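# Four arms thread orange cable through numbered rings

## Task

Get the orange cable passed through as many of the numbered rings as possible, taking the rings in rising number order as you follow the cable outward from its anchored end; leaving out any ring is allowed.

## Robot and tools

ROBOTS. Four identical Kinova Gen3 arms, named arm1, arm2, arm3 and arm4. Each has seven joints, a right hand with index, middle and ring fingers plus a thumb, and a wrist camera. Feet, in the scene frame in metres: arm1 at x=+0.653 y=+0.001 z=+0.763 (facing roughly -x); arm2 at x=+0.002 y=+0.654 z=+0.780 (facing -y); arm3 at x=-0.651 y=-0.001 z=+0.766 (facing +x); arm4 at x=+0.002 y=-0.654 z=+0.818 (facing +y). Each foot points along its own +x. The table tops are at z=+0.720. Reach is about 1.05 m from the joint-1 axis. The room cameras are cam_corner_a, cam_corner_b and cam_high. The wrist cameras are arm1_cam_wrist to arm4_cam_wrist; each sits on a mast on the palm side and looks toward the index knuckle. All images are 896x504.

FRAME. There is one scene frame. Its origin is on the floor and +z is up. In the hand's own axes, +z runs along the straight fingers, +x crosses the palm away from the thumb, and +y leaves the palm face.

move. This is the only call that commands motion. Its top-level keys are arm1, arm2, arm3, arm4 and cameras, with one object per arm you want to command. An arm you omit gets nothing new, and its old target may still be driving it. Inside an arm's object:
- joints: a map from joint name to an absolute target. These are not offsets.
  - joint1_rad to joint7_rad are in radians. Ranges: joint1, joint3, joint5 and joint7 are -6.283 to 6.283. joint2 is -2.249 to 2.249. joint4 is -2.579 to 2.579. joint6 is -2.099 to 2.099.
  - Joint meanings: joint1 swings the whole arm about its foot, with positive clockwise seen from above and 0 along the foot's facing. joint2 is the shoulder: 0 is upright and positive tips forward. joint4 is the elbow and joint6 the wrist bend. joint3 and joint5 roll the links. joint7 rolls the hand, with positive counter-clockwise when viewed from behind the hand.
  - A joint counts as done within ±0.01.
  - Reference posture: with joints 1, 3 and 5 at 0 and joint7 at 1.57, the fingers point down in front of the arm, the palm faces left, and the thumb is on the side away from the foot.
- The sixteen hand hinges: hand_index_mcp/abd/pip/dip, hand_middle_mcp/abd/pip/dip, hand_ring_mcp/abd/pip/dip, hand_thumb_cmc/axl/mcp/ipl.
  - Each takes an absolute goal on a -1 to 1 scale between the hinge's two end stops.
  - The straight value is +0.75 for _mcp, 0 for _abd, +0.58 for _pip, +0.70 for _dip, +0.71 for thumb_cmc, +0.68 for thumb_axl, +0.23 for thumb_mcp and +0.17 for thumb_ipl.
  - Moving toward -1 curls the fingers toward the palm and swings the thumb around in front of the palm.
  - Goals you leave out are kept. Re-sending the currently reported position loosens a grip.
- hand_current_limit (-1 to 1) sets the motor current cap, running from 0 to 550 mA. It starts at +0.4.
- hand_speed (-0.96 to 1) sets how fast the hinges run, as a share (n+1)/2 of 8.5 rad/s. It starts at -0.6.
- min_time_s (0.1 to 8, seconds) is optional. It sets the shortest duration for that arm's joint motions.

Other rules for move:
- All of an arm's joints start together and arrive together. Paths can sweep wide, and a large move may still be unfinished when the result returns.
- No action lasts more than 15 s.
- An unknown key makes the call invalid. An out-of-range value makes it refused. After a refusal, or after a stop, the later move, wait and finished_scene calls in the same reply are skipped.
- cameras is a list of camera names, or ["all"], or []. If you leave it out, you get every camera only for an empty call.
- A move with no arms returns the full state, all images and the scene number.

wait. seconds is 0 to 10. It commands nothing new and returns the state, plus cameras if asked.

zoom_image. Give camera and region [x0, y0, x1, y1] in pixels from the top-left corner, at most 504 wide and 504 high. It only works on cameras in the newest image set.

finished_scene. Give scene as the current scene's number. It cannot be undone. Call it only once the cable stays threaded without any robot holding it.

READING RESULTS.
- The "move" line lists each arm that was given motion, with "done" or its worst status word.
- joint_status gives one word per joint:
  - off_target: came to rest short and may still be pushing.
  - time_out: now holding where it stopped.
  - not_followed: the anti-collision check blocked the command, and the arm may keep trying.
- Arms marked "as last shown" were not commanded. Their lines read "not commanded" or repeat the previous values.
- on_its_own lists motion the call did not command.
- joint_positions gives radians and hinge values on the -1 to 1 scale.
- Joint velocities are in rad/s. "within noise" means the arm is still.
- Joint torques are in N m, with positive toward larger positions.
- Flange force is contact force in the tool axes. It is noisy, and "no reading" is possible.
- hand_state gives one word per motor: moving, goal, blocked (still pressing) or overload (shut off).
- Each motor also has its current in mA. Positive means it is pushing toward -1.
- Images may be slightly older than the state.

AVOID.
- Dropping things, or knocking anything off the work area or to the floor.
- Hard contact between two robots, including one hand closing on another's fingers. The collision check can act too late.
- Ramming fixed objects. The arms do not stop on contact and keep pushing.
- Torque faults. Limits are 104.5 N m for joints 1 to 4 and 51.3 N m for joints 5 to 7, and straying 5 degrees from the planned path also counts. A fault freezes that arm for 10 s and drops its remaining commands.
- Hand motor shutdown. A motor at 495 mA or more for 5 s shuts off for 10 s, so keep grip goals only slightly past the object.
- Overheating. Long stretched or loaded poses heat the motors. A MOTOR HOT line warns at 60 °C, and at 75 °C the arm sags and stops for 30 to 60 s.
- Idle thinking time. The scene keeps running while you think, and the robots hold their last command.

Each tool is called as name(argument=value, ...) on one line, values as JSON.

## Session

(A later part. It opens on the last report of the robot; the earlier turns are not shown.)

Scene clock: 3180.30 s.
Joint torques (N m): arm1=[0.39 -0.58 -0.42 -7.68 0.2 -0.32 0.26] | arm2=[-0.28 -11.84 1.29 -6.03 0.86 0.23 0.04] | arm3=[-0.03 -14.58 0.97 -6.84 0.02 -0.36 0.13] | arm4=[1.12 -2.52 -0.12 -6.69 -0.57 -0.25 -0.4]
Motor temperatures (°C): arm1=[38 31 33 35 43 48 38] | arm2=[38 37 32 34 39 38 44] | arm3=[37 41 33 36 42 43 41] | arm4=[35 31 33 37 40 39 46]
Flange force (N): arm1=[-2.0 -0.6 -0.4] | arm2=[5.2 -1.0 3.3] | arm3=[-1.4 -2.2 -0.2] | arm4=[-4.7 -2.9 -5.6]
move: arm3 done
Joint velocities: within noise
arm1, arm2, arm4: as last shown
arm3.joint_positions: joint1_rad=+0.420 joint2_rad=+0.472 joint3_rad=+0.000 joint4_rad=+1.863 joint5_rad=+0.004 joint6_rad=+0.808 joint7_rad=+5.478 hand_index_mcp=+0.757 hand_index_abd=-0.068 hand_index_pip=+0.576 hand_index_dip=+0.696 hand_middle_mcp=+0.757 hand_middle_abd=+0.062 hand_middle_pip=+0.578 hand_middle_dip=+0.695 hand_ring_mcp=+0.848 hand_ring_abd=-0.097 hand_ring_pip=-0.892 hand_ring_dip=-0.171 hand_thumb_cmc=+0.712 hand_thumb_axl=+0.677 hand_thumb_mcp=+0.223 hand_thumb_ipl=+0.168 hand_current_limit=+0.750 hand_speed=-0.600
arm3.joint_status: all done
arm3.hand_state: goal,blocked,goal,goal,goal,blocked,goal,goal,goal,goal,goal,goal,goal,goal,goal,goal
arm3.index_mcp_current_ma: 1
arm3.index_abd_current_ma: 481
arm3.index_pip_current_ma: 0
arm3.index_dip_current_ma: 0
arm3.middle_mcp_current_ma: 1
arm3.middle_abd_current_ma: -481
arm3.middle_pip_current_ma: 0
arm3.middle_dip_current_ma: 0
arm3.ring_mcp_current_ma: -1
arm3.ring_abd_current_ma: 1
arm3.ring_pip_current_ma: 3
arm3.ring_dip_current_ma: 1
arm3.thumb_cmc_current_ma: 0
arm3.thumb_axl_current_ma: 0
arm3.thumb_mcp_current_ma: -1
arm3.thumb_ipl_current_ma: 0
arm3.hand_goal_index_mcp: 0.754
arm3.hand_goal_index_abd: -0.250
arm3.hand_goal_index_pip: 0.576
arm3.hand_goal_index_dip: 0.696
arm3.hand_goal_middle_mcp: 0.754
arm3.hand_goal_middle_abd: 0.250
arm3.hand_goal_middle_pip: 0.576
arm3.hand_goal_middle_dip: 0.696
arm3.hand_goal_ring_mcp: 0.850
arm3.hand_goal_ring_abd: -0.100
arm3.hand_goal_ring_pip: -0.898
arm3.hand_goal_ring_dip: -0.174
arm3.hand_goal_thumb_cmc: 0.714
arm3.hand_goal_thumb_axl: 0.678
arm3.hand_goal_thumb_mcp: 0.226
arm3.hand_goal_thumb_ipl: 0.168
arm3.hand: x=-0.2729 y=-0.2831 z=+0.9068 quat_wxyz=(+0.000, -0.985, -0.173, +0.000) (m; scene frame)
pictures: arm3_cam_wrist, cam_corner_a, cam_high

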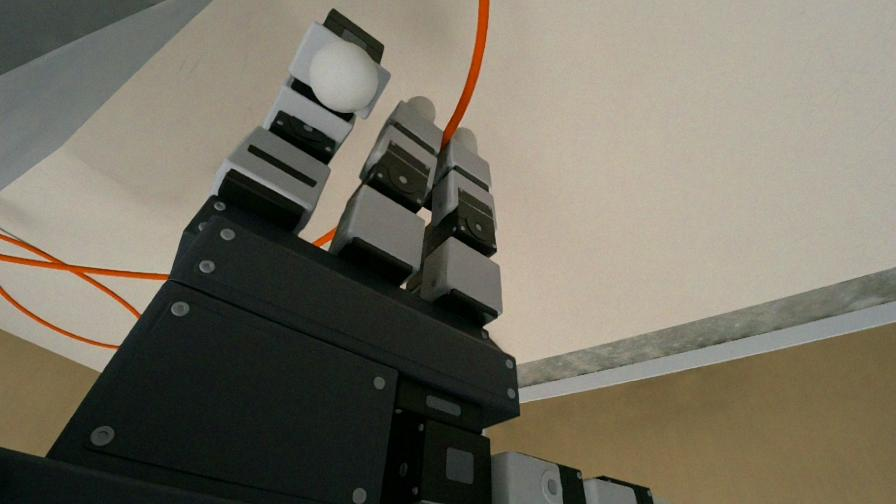

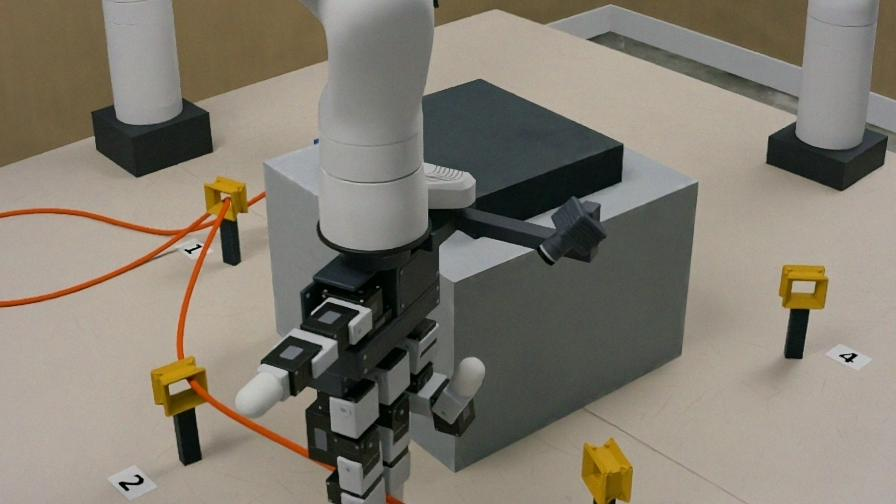

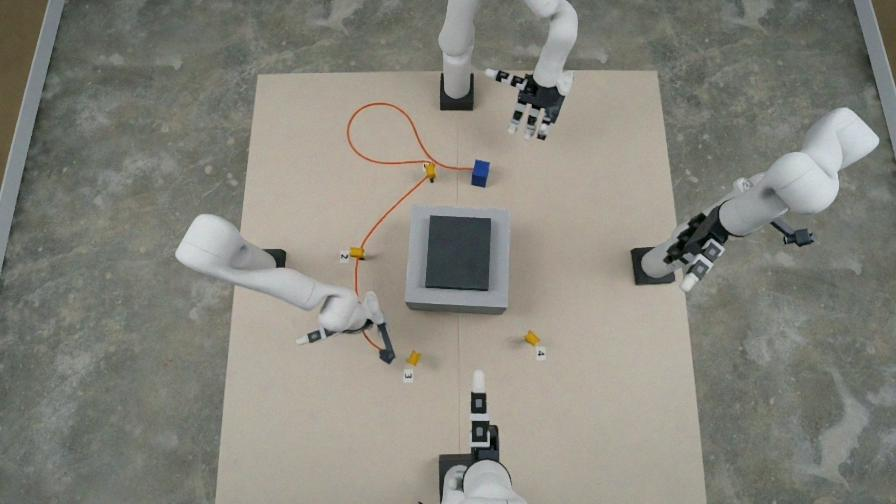

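zoom_image(camera="cam_high", region=[330, 290, 450, 390])

zoom_image(camera="cam_corner_a", region=[300, 400, 500, 504])

zoom_image(camera="arm3_cam_wrist", region=[330, 0, 610, 200])

Scaled by 4.200 from the camera's 896x504 image, which has a finer 1280x720 frame.

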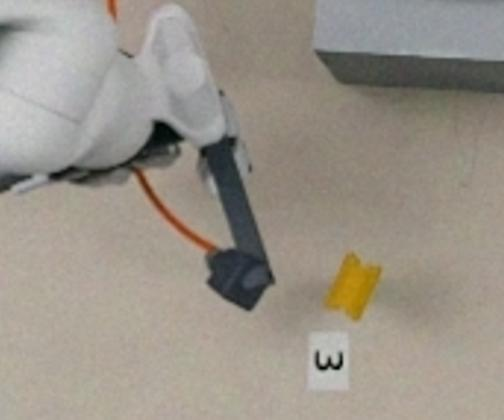

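Scaled by 2.520 from the camera's 896x504 image, which has a finer 1280x720 frame.

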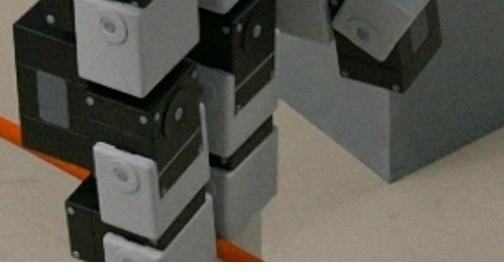

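Scaled by 1.800 from the camera's 896x504 image, which has a finer 1280x720 frame.

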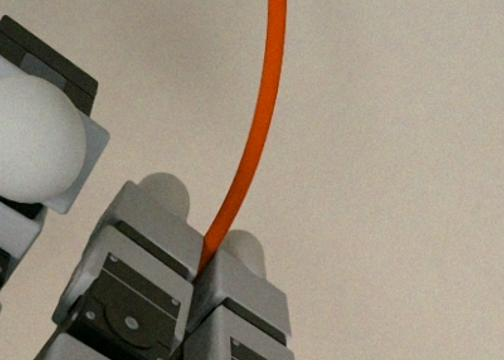

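move(cameras=["arm4_cam_wrist","arm1_cam_wrist","cam_corner_b"])

Scene clock: 3209.13 s.
Joint torques (N m): arm1=[0.39 -0.56 -0.44 -7.73 0.18 -0.33 0.23] | arm2=[-0.22 -11.86 1.31 -5.99 0.88 0.23 0.04] | arm3=[-0.07 -14.6 1.05 -6.83 0.02 -0.36 0.08] | arm4=[1.11 -2.53 -0.05 -6.66 -0.6 -0.25 -0.39]
Motor temperatures (°C): arm1=[38 31 33 35 43 48 38] | arm2=[38 37 32 34 39 38 44] | arm3=[37 41 33 36 42 43 41] | arm4=[35 31 33 37 40 39 46]
Flange force (N): arm1=[-1.9 -0.8 -0.3] | arm2=[5.4 -1.2 3.2] | arm3=[-1.5 -2.0 -0.2] | arm4=[-4.8 -2.7 -5.8]
Joint velocities: within noise
arm1.joint_positions: joint1_rad=-0.550 joint2_rad=-0.436 joint3_rad=-0.047 joint4_rad=+1.499 joint5_rad=+0.004 joint6_rad=+1.995 joint7_rad=+1.775 hand_index_mcp=+0.753 hand_index_abd=+0.000 hand_index_pip=+0.577 hand_index_dip=+0.696 hand_middle_mcp=+0.753 hand_middle_abd=+0.000 hand_middle_pip=+0.577 hand_middle_dip=+0.696 hand_ring_mcp=+0.753 hand_ring_abd=+0.000 hand_ring_pip=+0.577 hand_ring_dip=+0.696 hand_thumb_cmc=+0.714 hand_thumb_axl=+0.677 hand_thumb_mcp=+0.224 hand_thumb_ipl=+0.168 hand_current_limit=+0.400 hand_speed=-0.600
arm1.joint_status: not commanded
arm1.hand_state: goal,goal,goal,goal,goal,goal,goal,goal,goal,goal,overload,goal,goal,goal,goal,goal
arm1.index_mcp_current_ma: 0
arm1.index_abd_current_ma: 0
arm1.index_pip_current_ma: 0
arm1.index_dip_current_ma: 0
arm1.middle_mcp_current_ma: 0
arm1.middle_abd_current_ma: 0
arm1.middle_pip_current_ma: 0
arm1.middle_dip_current_ma: 0
arm1.ring_mcp_current_ma: 0
arm1.ring_abd_current_ma: 0
arm1.ring_pip_current_ma: 0
arm1.ring_dip_current_ma: 0
arm1.thumb_cmc_current_ma: 0
arm1.thumb_axl_current_ma: 0
arm1.thumb_mcp_current_ma: -2
arm1.thumb_ipl_current_ma: 0
arm1.hand_goal_index_mcp: 0.754
arm1.hand_goal_index_abd: 0.000
arm1.hand_goal_index_pip: 0.576
arm1.hand_goal_index_dip: 0.696
arm1.hand_goal_middle_mcp: 0.754
arm1.hand_goal_middle_abd: 0.000
arm1.hand_goal_middle_pip: 0.576
arm1.hand_goal_middle_dip: 0.696
arm1.hand_goal_ring_mcp: 0.754
arm1.hand_goal_ring_abd: 0.000
arm1.hand_goal_ring_pip: 0.576
arm1.hand_goal_ring_dip: 0.696
arm1.hand_goal_thumb_cmc: 0.714
arm1.hand_goal_thumb_axl: 0.678
arm1.hand_goal_thumb_mcp: 0.226
arm1.hand_goal_thumb_ipl: 0.168
arm1.hand: x=+0.5862 y=-0.1235 z=+1.2802 quat_wxyz=(+0.004, +0.911, +0.409, -0.040) (m; scene frame)
arm2.joint_positions: joint1_rad=-1.200 joint2_rad=+0.177 joint3_rad=+0.000 joint4_rad=+2.145 joint5_rad=+0.350 joint6_rad=+0.855 joint7_rad=-1.797 hand_index_mcp=+0.759 hand_index_abd=+0.057 hand_index_pip=+0.580 hand_index_dip=-0.638 hand_middle_mcp=+0.759 hand_middle_abd=-0.117 hand_middle_pip=+0.580 hand_middle_dip=-0.637 hand_ring_mcp=+0.852 hand_ring_abd=-0.097 hand_ring_pip=-0.893 hand_ring_dip=-0.172 hand_thumb_cmc=+0.717 hand_thumb_axl=+0.677 hand_thumb_mcp=+0.223 hand_thumb_ipl=+0.168 hand_current_limit=+0.750 hand_speed=-0.600
arm2.joint_status: not commanded
arm2.hand_state: goal,goal,goal,goal,goal,goal,goal,goal,goal,goal,goal,goal,goal,goal,goal,goal
arm2.index_mcp_current_ma: 10
arm2.index_abd_current_ma: -5
arm2.index_pip_current_ma: 9
arm2.index_dip_current_ma: 0
arm2.middle_mcp_current_ma: 12
arm2.middle_abd_current_ma: 6
arm2.middle_pip_current_ma: 8
arm2.middle_dip_current_ma: 2
arm2.ring_mcp_current_ma: 4
arm2.ring_abd_current_ma: 4
arm2.ring_pip_current_ma: 12
arm2.ring_dip_current_ma: 5
arm2.thumb_cmc_current_ma: 5
arm2.thumb_axl_current_ma: -1
arm2.thumb_mcp_current_ma: -7
arm2.thumb_ipl_current_ma: 0
arm2.hand_goal_index_mcp: 0.754
arm2.hand_goal_index_abd: 0.060
arm2.hand_goal_index_pip: 0.576
arm2.hand_goal_index_dip: -0.638
arm2.hand_goal_middle_mcp: 0.754
arm2.hand_goal_middle_abd: -0.120
arm2.hand_goal_middle_pip: 0.576
arm2.hand_goal_middle_dip: -0.638
arm2.hand_goal_ring_mcp: 0.850
arm2.hand_goal_ring_abd: -0.100
arm2.hand_goal_ring_pip: -0.898
arm2.hand_goal_ring_dip: -0.174
arm2.hand_goal_thumb_cmc: 0.714
arm2.hand_goal_thumb_axl: 0.678
arm2.hand_goal_thumb_mcp: 0.226
arm2.hand_goal_thumb_ipl: 0.168
arm2.hand: x=+0.1895 y=+0.3765 z=+0.9980 quat_wxyz=(+0.130, +0.973, -0.189, -0.026) (m; scene frame)
arm3.joint_positions: joint1_rad=+0.420 joint2_rad=+0.472 joint3_rad=+0.000 joint4_rad=+1.863 joint5_rad=+0.004 joint6_rad=+0.808 joint7_rad=+5.478 hand_index_mcp=+0.757 hand_index_abd=-0.068 hand_index_pip=+0.576 hand_index_dip=+0.696 hand_middle_mcp=+0.757 hand_middle_abd=+0.062 hand_middle_pip=+0.578 hand_middle_dip=+0.695 hand_ring_mcp=+0.848 hand_ring_abd=-0.097 hand_ring_pip=-0.892 hand_ring_dip=-0.171 hand_thumb_cmc=+0.712 hand_thumb_axl=+0.677 hand_thumb_mcp=+0.223 hand_thumb_ipl=+0.168 hand_current_limit=+0.750 hand_speed=-0.600
arm3.joint_status: all done
arm3.hand_state: goal,blocked,goal,goal,goal,blocked,goal,goal,goal,goal,goal,goal,goal,goal,goal,goal
arm3.index_mcp_current_ma: 1
arm3.index_abd_current_ma: 481
arm3.index_pip_current_ma: 0
arm3.index_dip_current_ma: 0
arm3.middle_mcp_current_ma: 1
arm3.middle_abd_current_ma: -481
arm3.middle_pip_current_ma: 0
arm3.middle_dip_current_ma: 0
arm3.ring_mcp_current_ma: -1
arm3.ring_abd_current_ma: 1
arm3.ring_pip_current_ma: 3
arm3.ring_dip_current_ma: 1
arm3.thumb_cmc_current_ma: 0
arm3.thumb_axl_current_ma: 0
arm3.thumb_mcp_current_ma: -1
arm3.thumb_ipl_current_ma: 0
arm3.hand_goal_index_mcp: 0.754
arm3.hand_goal_index_abd: -0.250
arm3.hand_goal_index_pip: 0.576
arm3.hand_goal_index_dip: 0.696
arm3.hand_goal_middle_mcp: 0.754
arm3.hand_goal_middle_abd: 0.250
arm3.hand_goal_middle_pip: 0.576
arm3.hand_goal_middle_dip: 0.696
arm3.hand_goal_ring_mcp: 0.850
arm3.hand_goal_ring_abd: -0.100
arm3.hand_goal_ring_pip: -0.898
arm3.hand_goal_ring_dip: -0.174
arm3.hand_goal_thumb_cmc: 0.714
arm3.hand_goal_thumb_axl: 0.678
arm3.hand_goal_thumb_mcp: 0.226
arm3.hand_goal_thumb_ipl: 0.168
arm3.hand: x=-0.2729 y=-0.2831 z=+0.9068 quat_wxyz=(+0.000, -0.985, -0.173, +0.000) (m; scene frame)
arm4.joint_positions: joint1_rad=+0.181 joint2_rad=-0.351 joint3_rad=-0.031 joint4_rad=+1.429 joint5_rad=-0.012 joint6_rad=+1.974 joint7_rad=+1.684 hand_index_mcp=+0.753 hand_index_abd=+0.115 hand_index_pip=+0.577 hand_index_dip=+0.696 hand_middle_mcp=+0.753 hand_middle_abd=-0.117 hand_middle_pip=+0.577 hand_middle_dip=+0.696 hand_ring_mcp=+0.848 hand_ring_abd=-0.097 hand_ring_pip=-0.891 hand_ring_dip=-0.171 hand_thumb_cmc=+0.714 hand_thumb_axl=+0.677 hand_thumb_mcp=+0.224 hand_thumb_ipl=+0.168 hand_current_limit=+0.750 hand_speed=-0.600
arm4.joint_status: not commanded
arm4.hand_state: goal,goal,goal,goal,goal,goal,goal,goal,goal,goal,goal,goal,goal,goal,goal,goal
arm4.index_mcp_current_ma: 0
arm4.index_abd_current_ma: -2
arm4.index_pip_current_ma: 0
arm4.index_dip_current_ma: 0
arm4.middle_mcp_current_ma: 0
arm4.middle_abd_current_ma: 1
arm4.middle_pip_current_ma: 0
arm4.middle_dip_current_ma: 0
arm4.ring_mcp_current_ma: -1
arm4.ring_abd_current_ma: 1
arm4.ring_pip_current_ma: 5
arm4.ring_dip_current_ma: 1
arm4.thumb_cmc_current_ma: 0
arm4.thumb_axl_current_ma: 0
arm4.thumb_mcp_current_ma: -1
arm4.thumb_ipl_current_ma: 0
arm4.hand_goal_index_mcp: 0.754
arm4.hand_goal_index_abd: 0.120
arm4.hand_goal_index_pip: 0.576
arm4.hand_goal_index_dip: 0.696
arm4.hand_goal_middle_mcp: 0.754
arm4.hand_goal_middle_abd: -0.120
arm4.hand_goal_middle_pip: 0.576
arm4.hand_goal_middle_dip: 0.696
arm4.hand_goal_ring_mcp: 0.850
arm4.hand_goal_ring_abd: -0.100
arm4.hand_goal_ring_pip: -0.898
arm4.hand_goal_ring_dip: -0.174
arm4.hand_goal_thumb_cmc: 0.714
arm4.hand_goal_thumb_axl: 0.678
arm4.hand_goal_thumb_mcp: 0.226
arm4.hand_goal_thumb_ipl: 0.168
arm4.hand: x=-0.0445 y=-0.4776 z=+1.3488 quat_wxyz=(+0.036, -0.706, +0.706, +0.029) (m; scene frame)
pictures: arm1_cam_wrist, arm4_cam_wrist, cam_corner_b

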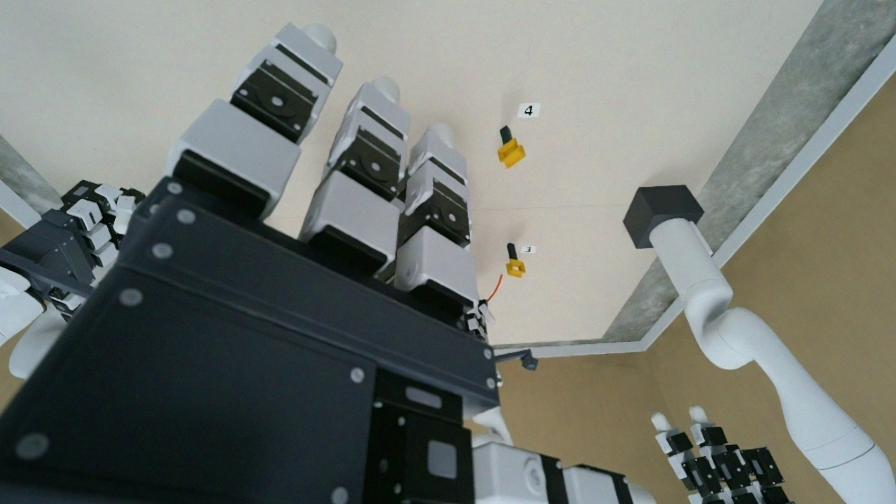

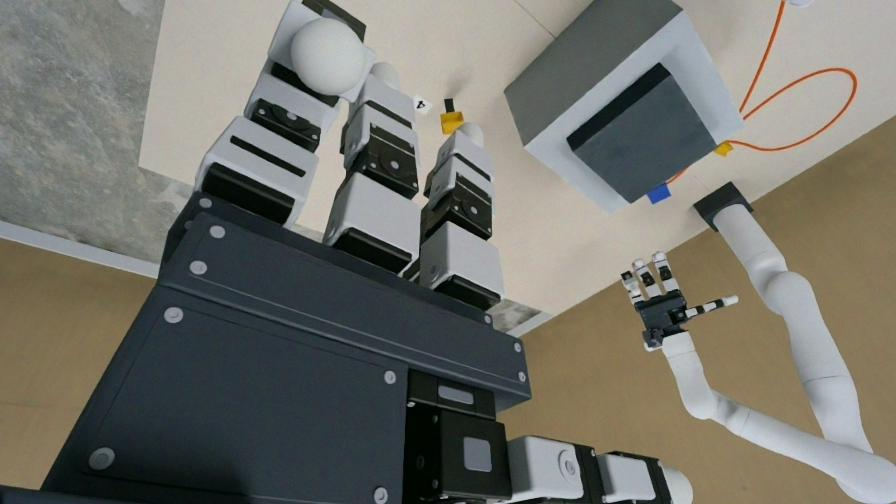

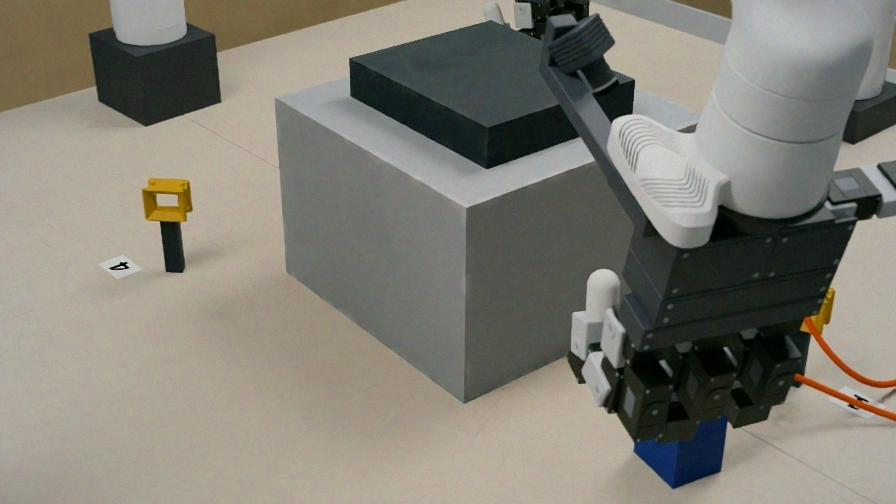

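zoom_image(camera="arm1_cam_wrist", region=[440, 210, 580, 390])

Scaled by 2.800 from the camera's 896x504 image, which has a finer 1280x720 frame.

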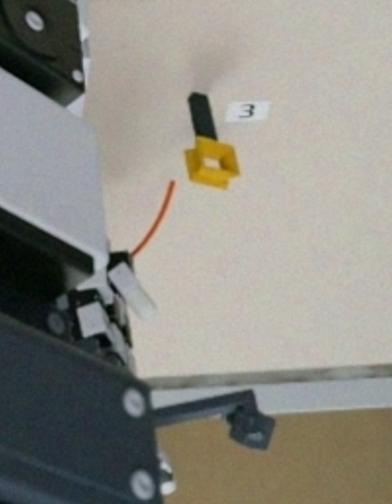

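move(arm3={"joints":{"joint1_rad":0.2583,"joint2_rad":0.4125,"joint3_rad":0,"joint4_rad":1.8974,"joint5_rad":0.2093,"joint6_rad":0.7366,"joint7_rad":5.2236},"min_time_s":1.0}, cameras=["arm1_cam_wrist","cam_corner_a","cam_high"])

zoom_image(camera="arm1_cam_wrist", region=[470, 220, 570, 320])

zoom_image(camera="cam_high", region=[340, 290, 450, 390])

zoom_image(camera="cam_corner_a", region=[396, 344, 656, 504])

Scene clock: 3296.43 s.
Joint torques (N m): arm1=[0.43 -0.58 -0.42 -7.71 0.17 -0.34 0.25] | arm2=[-0.28 -11.83 1.37 -5.98 0.89 0.23 0.05] | arm3=[-0.13 -14.02 1.08 -7.24 0.28 -0.59 0.08] | arm4=[1.12 -2.53 -0.09 -6.69 -0.6 -0.25 -0.4]
Motor temperatures (°C): arm1=[38 31 33 35 43 48 38] | arm2=[38 37 32 34 39 38 44] | arm3=[37 41 33 36 42 43 41] | arm4=[35 31 33 37 40 39 46]
Flange force (N): arm1=[-1.9 -0.7 -0.4] | arm2=[5.4 -1.1 3.2] | arm3=[-1.6 -1.6 -0.5] | arm4=[-4.7 -2.9 -5.7]
move: arm3 done
Joint velocities: within noise
arm1, arm2, arm4: as last shown
arm3.joint_positions: joint1_rad=+0.258 joint2_rad=+0.413 joint3_rad=+0.000 joint4_rad=+1.897 joint5_rad=+0.209 joint6_rad=+0.737 joint7_rad=+5.224 hand_index_mcp=+0.757 hand_index_abd=-0.068 hand_index_pip=+0.576 hand_index_dip=+0.696 hand_middle_mcp=+0.757 hand_middle_abd=+0.062 hand_middle_pip=+0.578 hand_middle_dip=+0.695 hand_ring_mcp=+0.849 hand_ring_abd=-0.097 hand_ring_pip=-0.892 hand_ring_dip=-0.171 hand_thumb_cmc=+0.713 hand_thumb_axl=+0.677 hand_thumb_mcp=+0.223 hand_thumb_ipl=+0.168 hand_current_limit=+0.750 hand_speed=-0.600
arm3.joint_status: all done
arm3.hand_state: goal,blocked,goal,goal,goal,blocked,goal,goal,goal,goal,goal,goal,goal,goal,goal,goal
arm3.index_mcp_current_ma: 1
arm3.index_abd_current_ma: 481
arm3.index_pip_current_ma: 0
arm3.index_dip_current_ma: 0
arm3.middle_mcp_current_ma: 1
arm3.middle_abd_current_ma: -481
arm3.middle_pip_current_ma: 0
arm3.middle_dip_current_ma: 0
arm3.ring_mcp_current_ma: 0
arm3.ring_abd_current_ma: 1
arm3.ring_pip_current_ma: 3
arm3.ring_dip_current_ma: 1
arm3.thumb_cmc_current_ma: 0
arm3.thumb_axl_current_ma: 0
arm3.thumb_mcp_current_ma: -1
arm3.thumb_ipl_current_ma: 0
arm3.hand_goal_index_mcp: 0.754
arm3.hand_goal_index_abd: -0.250
arm3.hand_goal_index_pip: 0.576
arm3.hand_goal_index_dip: 0.696
arm3.hand_goal_middle_mcp: 0.754
arm3.hand_goal_middle_abd: 0.250
arm3.hand_goal_middle_pip: 0.576
arm3.hand_goal_middle_dip: 0.696
arm3.hand_goal_ring_mcp: 0.850
arm3.hand_goal_ring_abd: -0.100
arm3.hand_goal_ring_pip: -0.898
arm3.hand_goal_ring_dip: -0.174
arm3.hand_goal_thumb_cmc: 0.714
arm3.hand_goal_thumb_axl: 0.678
arm3.hand_goal_thumb_mcp: 0.226
arm3.hand_goal_thumb_ipl: 0.168
arm3.hand: x=-0.2386 y=-0.2628 z=+0.9427 quat_wxyz=(-0.085, -0.976, -0.199, -0.017) (m; scene frame)
pictures: arm1_cam_wrist, cam_corner_a, cam_high

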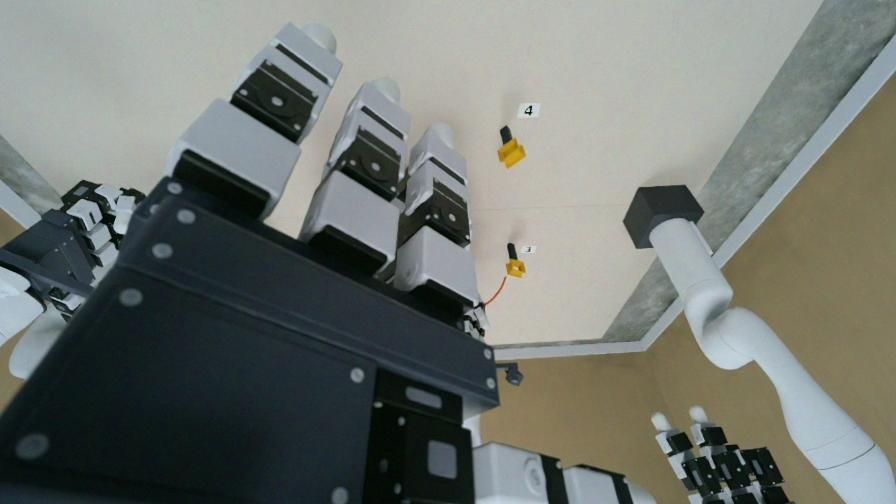

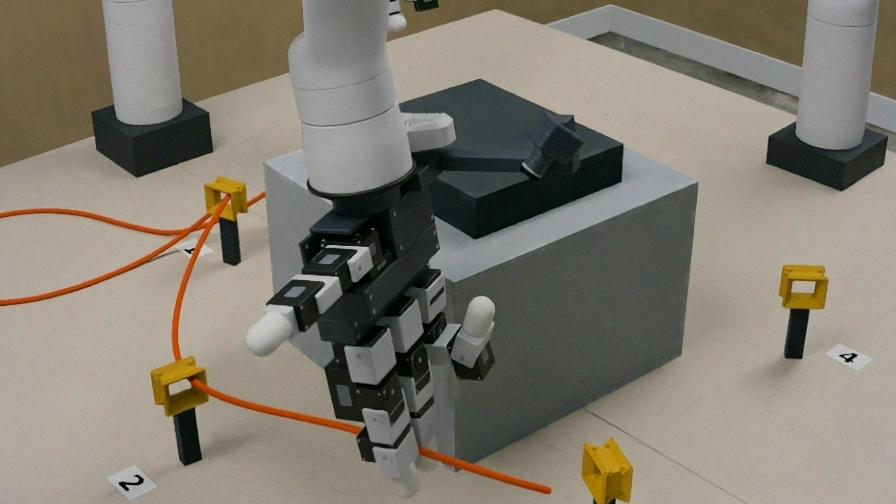

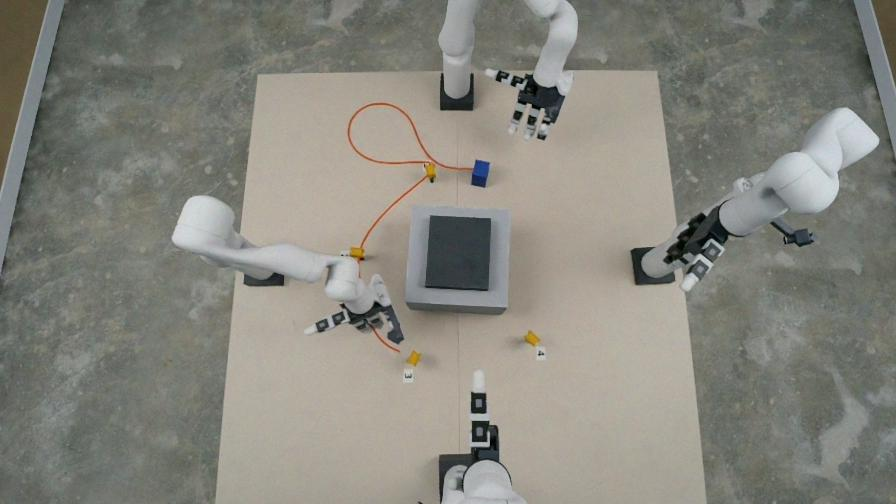

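Scaled by 5.040 from the camera's 896x504 image, which has a finer 1280x720 frame.

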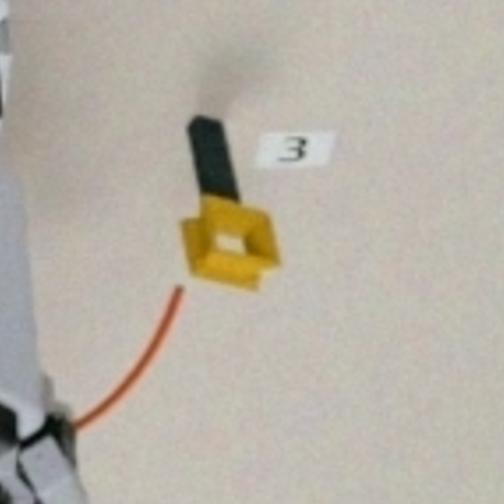

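Scaled by 4.582 from the camera's 896x504 image, which has a finer 1280x720 frame.

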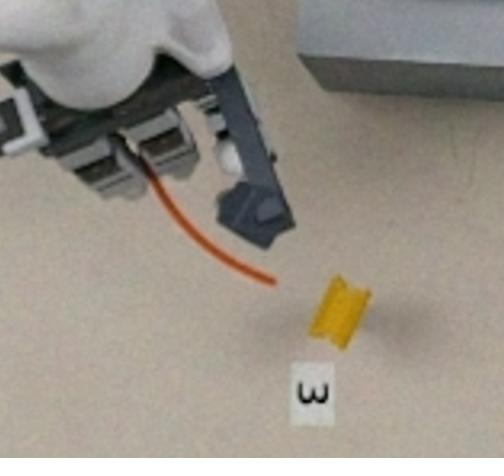

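Scaled by 1.938 from the camera's 896x504 image, which has a finer 1280x720 frame.

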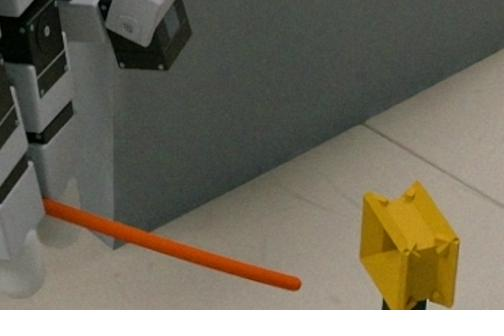

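move(arm3={"joints":{"joint1_rad":0.2572,"joint2_rad":0.4293,"joint3_rad":0,"joint4_rad":1.8515,"joint5_rad":0.2399,"joint6_rad":0.7391,"joint7_rad":5.2558},"min_time_s":0.7}, cameras=["arm1_cam_wrist","cam_corner_a","cam_high"])

zoom_image(camera="arm1_cam_wrist", region=[470, 220, 570, 320])

zoom_image(camera="cam_high", region=[380, 320, 440, 380])

zoom_image(camera="cam_corner_a", region=[500, 404, 660, 504])

Scene clock: 3337.03 s.
Joint torques (N m): arm1=[0.39 -0.57 -0.43 -7.7 0.19 -0.32 0.28] | arm2=[-0.24 -11.86 1.33 -6.02 0.87 0.23 0.07] | arm3=[-0.11 -14.55 1.19 -7.47 0.39 -0.62 0.06] | arm4=[1.11 -2.51 -0.12 -6.69 -0.57 -0.25 -0.38]
Motor temperatures (°C): arm1=[38 31 33 35 43 48 38] | arm2=[38 37 32 34 39 38 44] | arm3=[37 42 33 36 42 44 41] | arm4=[35 31 33 37 40 39 46]
Flange force (N): arm1=[-2.0 -0.6 -0.4] | arm2=[5.3 -1.2 3.3] | arm3=[-1.6 -1.6 -0.6] | arm4=[-4.7 -2.8 -5.6]
move: arm3 done
Joint velocities: within noise
arm1, arm2, arm4: as last shown
arm3.joint_positions: joint1_rad=+0.257 joint2_rad=+0.429 joint3_rad=+0.000 joint4_rad=+1.852 joint5_rad=+0.240 joint6_rad=+0.739 joint7_rad=+5.256 hand_index_mcp=+0.759 hand_index_abd=-0.068 hand_index_pip=+0.576 hand_index_dip=+0.696 hand_middle_mcp=+0.759 hand_middle_abd=+0.062 hand_middle_pip=+0.578 hand_middle_dip=+0.695 hand_ring_mcp=+0.849 hand_ring_abd=-0.097 hand_ring_pip=-0.892 hand_ring_dip=-0.171 hand_thumb_cmc=+0.713 hand_thumb_axl=+0.677 hand_thumb_mcp=+0.223 hand_thumb_ipl=+0.168 hand_current_limit=+0.750 hand_speed=-0.600
arm3.joint_status: all done
arm3.hand_state: goal,blocked,goal,goal,goal,blocked,goal,goal,goal,goal,goal,goal,goal,goal,goal,goal
arm3.index_mcp_current_ma: 2
arm3.index_abd_current_ma: 481
arm3.index_pip_current_ma: 0
arm3.index_dip_current_ma: 0
arm3.middle_mcp_current_ma: 3
arm3.middle_abd_current_ma: -481
arm3.middle_pip_current_ma: 0
arm3.middle_dip_current_ma: 0
arm3.ring_mcp_current_ma: 0
arm3.ring_abd_current_ma: 1
arm3.ring_pip_current_ma: 3
arm3.ring_dip_current_ma: 1
arm3.thumb_cmc_current_ma: 0
arm3.thumb_axl_current_ma: 0
arm3.thumb_mcp_current_ma: -1
arm3.thumb_ipl_current_ma: 0
arm3.hand_goal_index_mcp: 0.754
arm3.hand_goal_index_abd: -0.250
arm3.hand_goal_index_pip: 0.576
arm3.hand_goal_index_dip: 0.696
arm3.hand_goal_middle_mcp: 0.754
arm3.hand_goal_middle_abd: 0.250
arm3.hand_goal_middle_pip: 0.576
arm3.hand_goal_middle_dip: 0.696
arm3.hand_goal_ring_mcp: 0.850
arm3.hand_goal_ring_abd: -0.100
arm3.hand_goal_ring_pip: -0.898
arm3.hand_goal_ring_dip: -0.174
arm3.hand_goal_thumb_cmc: 0.714
arm3.hand_goal_thumb_axl: 0.678
arm3.hand_goal_thumb_mcp: 0.226
arm3.hand_goal_thumb_ipl: 0.168
arm3.hand: x=-0.2151 y=-0.2725 z=+0.9516 quat_wxyz=(-0.101, -0.969, -0.224, -0.023) (m; scene frame)
pictures: arm1_cam_wrist, cam_corner_a, cam_high

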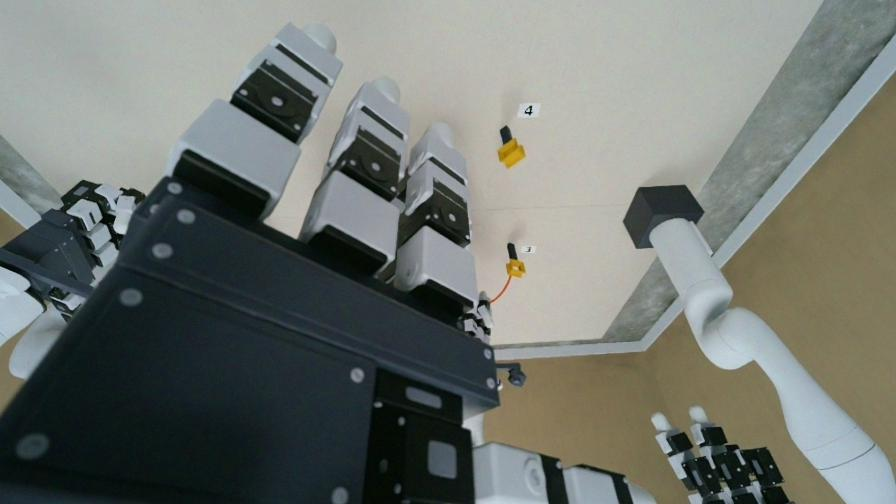

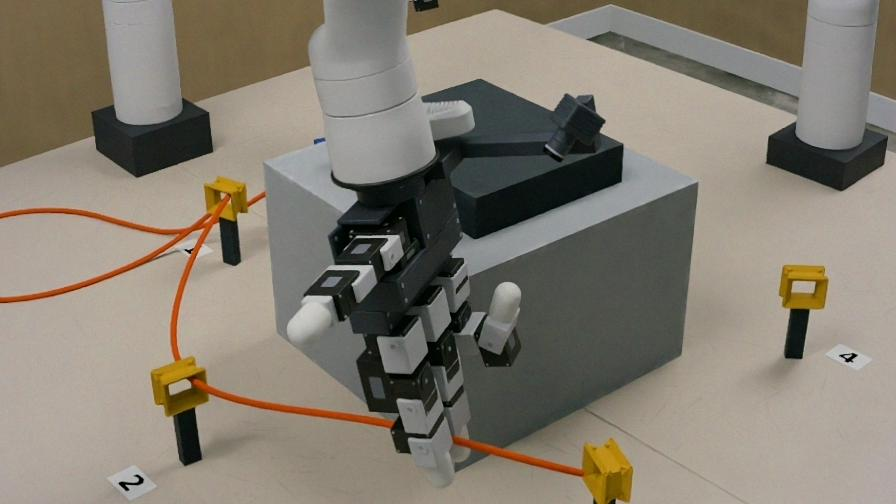

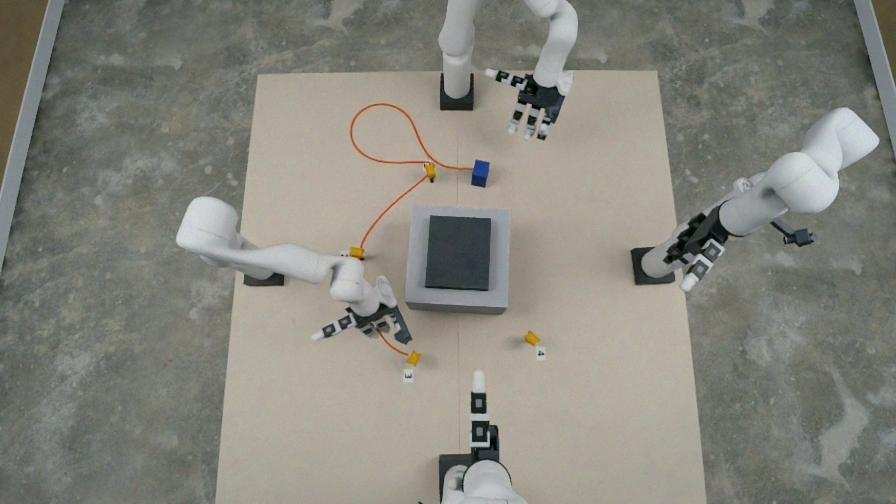

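Scaled by 5.040 from the camera's 896x504 image, which has a finer 1280x720 frame.

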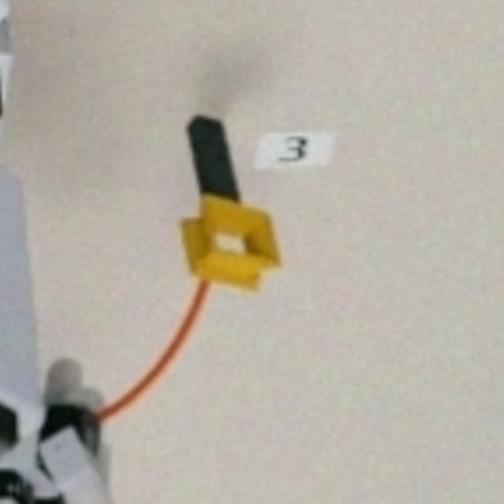

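Scaled by 8.400 from the camera's 896x504 image, which has a finer 1280x720 frame.

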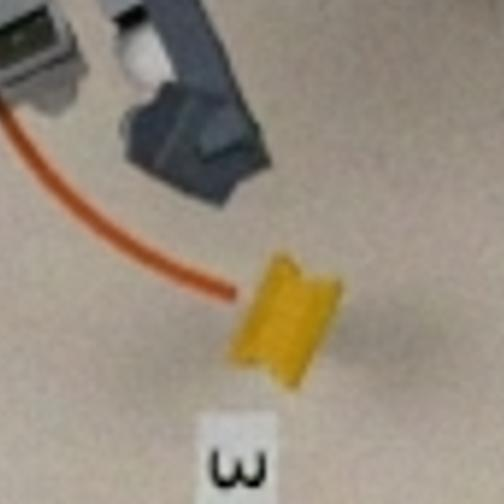

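Scaled by 3.150 from the camera's 896x504 image, which has a finer 1280x720 frame.

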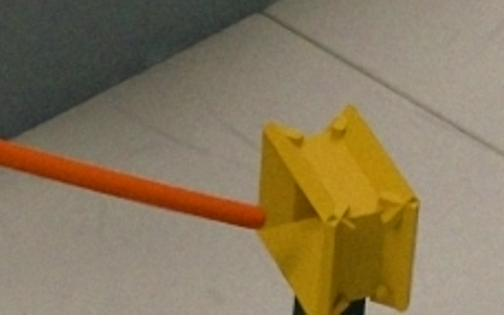

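move(arm3={"joints":{"joint1_rad":0.2865,"joint2_rad":0.4791,"joint3_rad":0,"joint4_rad":1.7799,"joint5_rad":0.2173,"joint6_rad":0.7429,"joint7_rad":5.3727},"min_time_s":0.6}, cameras=["arm1_cam_wrist","cam_corner_a","cam_high"])

zoom_image(camera="arm1_cam_wrist", region=[470, 220, 570, 320])

zoom_image(camera="cam_high", region=[380, 320, 440, 380])

zoom_image(camera="cam_corner_a", region=[500, 404, 660, 504])

Scene clock: 3382.40 s.
Joint torques (N m): arm1=[0.38 -0.54 -0.4 -7.7 0.21 -0.34 0.28] | arm2=[-0.28 -11.87 1.31 -6.05 0.88 0.2 0.03] | arm3=[-0.13 -15.75 1.22 -7.79 0.34 -0.76 0.07] | arm4=[1.12 -2.5 -0.06 -6.71 -0.59 -0.27 -0.4]
Motor temperatures (°C): arm1=[38 31 33 35 43 48 38] | arm2=[38 37 32 34 39 38 44] | arm3=[37 41 33 37 42 43 41] | arm4=[35 31 33 37 40 39 46]
Flange force (N): arm1=[-1.9 -0.4 -0.4] | arm2=[5.3 -1.0 3.2] | arm3=[-1.5 -1.8 -0.3] | arm4=[-4.6 -2.7 -5.6]
move: arm3 done
Joint velocities: within noise
arm1, arm2, arm4: as last shown
arm3.joint_positions: joint1_rad=+0.286 joint2_rad=+0.479 joint3_rad=+0.000 joint4_rad=+1.780 joint5_rad=+0.217 joint6_rad=+0.743 joint7_rad=+5.373 hand_index_mcp=+0.759 hand_index_abd=-0.068 hand_index_pip=+0.576 hand_index_dip=+0.696 hand_middle_mcp=+0.760 hand_middle_abd=+0.062 hand_middle_pip=+0.578 hand_middle_dip=+0.695 hand_ring_mcp=+0.849 hand_ring_abd=-0.097 hand_ring_pip=-0.892 hand_ring_dip=-0.171 hand_thumb_cmc=+0.714 hand_thumb_axl=+0.677 hand_thumb_mcp=+0.223 hand_thumb_ipl=+0.168 hand_current_limit=+0.750 hand_speed=-0.600
arm3.joint_status: all done
arm3.hand_state: goal,blocked,goal,goal,goal,blocked,goal,goal,goal,goal,goal,goal,goal,goal,goal,goal
arm3.index_mcp_current_ma: 3
arm3.index_abd_current_ma: 481
arm3.index_pip_current_ma: 0
arm3.index_dip_current_ma: 0
arm3.middle_mcp_current_ma: 3
arm3.middle_abd_current_ma: -481
arm3.middle_pip_current_ma: 0
arm3.middle_dip_current_ma: 0
arm3.ring_mcp_current_ma: 0
arm3.ring_abd_current_ma: 1
arm3.ring_pip_current_ma: 3
arm3.ring_dip_current_ma: 1
arm3.thumb_cmc_current_ma: 0
arm3.thumb_axl_current_ma: 0
arm3.thumb_mcp_current_ma: -1
arm3.thumb_ipl_current_ma: 0
arm3.hand_goal_index_mcp: 0.754
arm3.hand_goal_index_abd: -0.250
arm3.hand_goal_index_pip: 0.576
arm3.hand_goal_index_dip: 0.696
arm3.hand_goal_middle_mcp: 0.754
arm3.hand_goal_middle_abd: 0.250
arm3.hand_goal_middle_pip: 0.576
arm3.hand_goal_middle_dip: 0.696
arm3.hand_goal_ring_mcp: 0.850
arm3.hand_goal_ring_abd: -0.100
arm3.hand_goal_ring_pip: -0.898
arm3.hand_goal_ring_dip: -0.174
arm3.hand_goal_thumb_cmc: 0.714
arm3.hand_goal_thumb_axl: 0.678
arm3.hand_goal_thumb_mcp: 0.226
arm3.hand_goal_thumb_ipl: 0.168
arm3.hand: x=-0.1870 y=-0.2872 z=+0.9476 quat_wxyz=(-0.101, -0.961, -0.257, -0.027) (m; scene frame)
pictures: arm1_cam_wrist, cam_corner_a, cam_high

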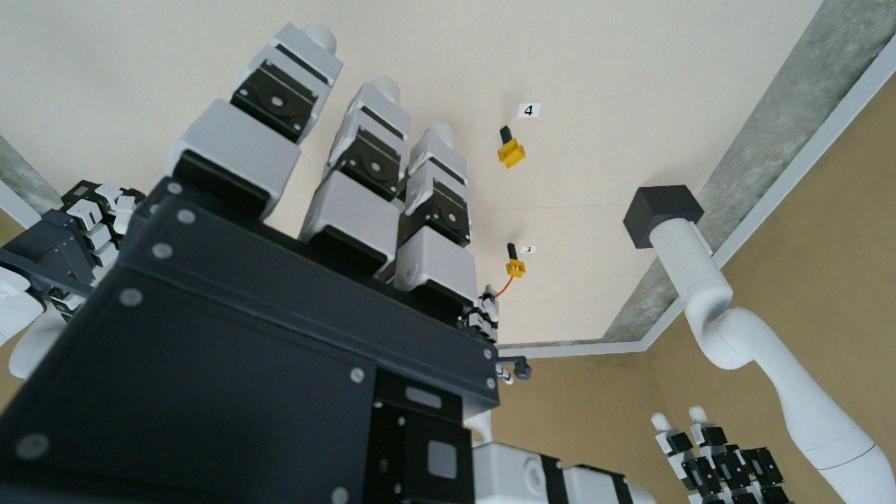

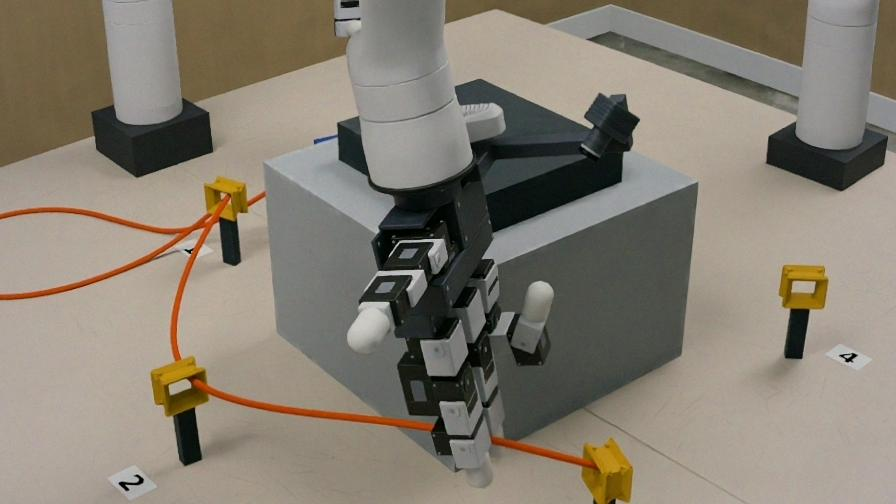

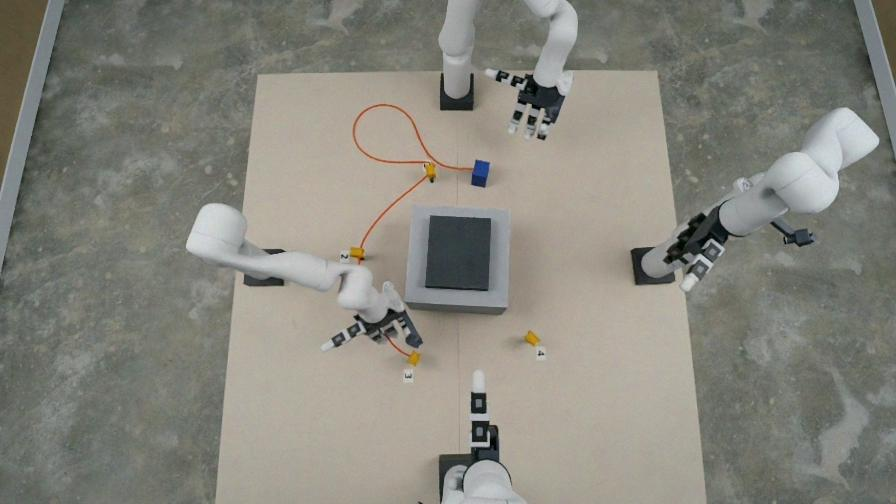

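Scaled by 5.040 from the camera's 896x504 image, which has a finer 1280x720 frame.

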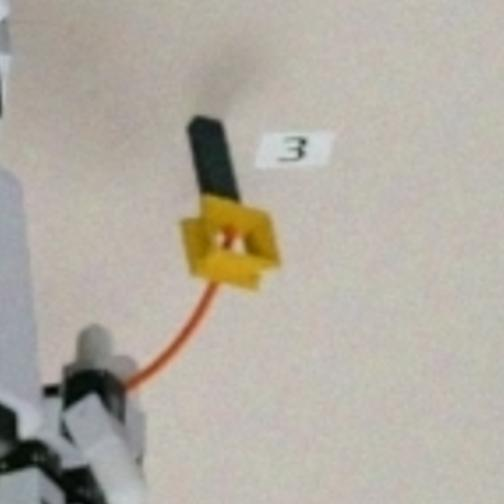

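Scaled by 8.400 from the camera's 896x504 image, which has a finer 1280x720 frame.

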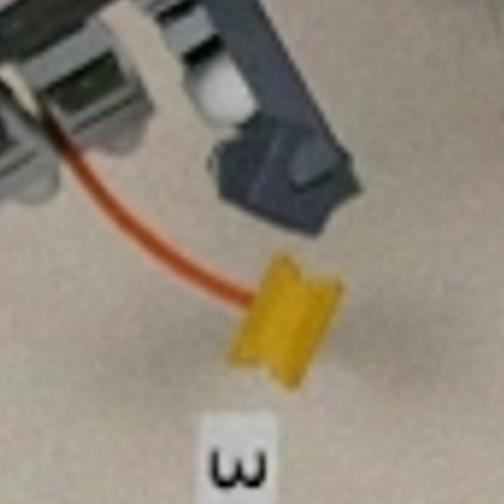

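Scaled by 3.150 from the camera's 896x504 image, which has a finer 1280x720 frame.

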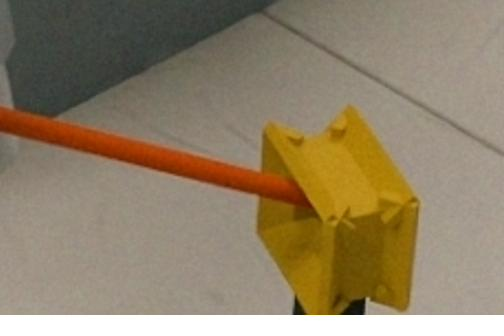

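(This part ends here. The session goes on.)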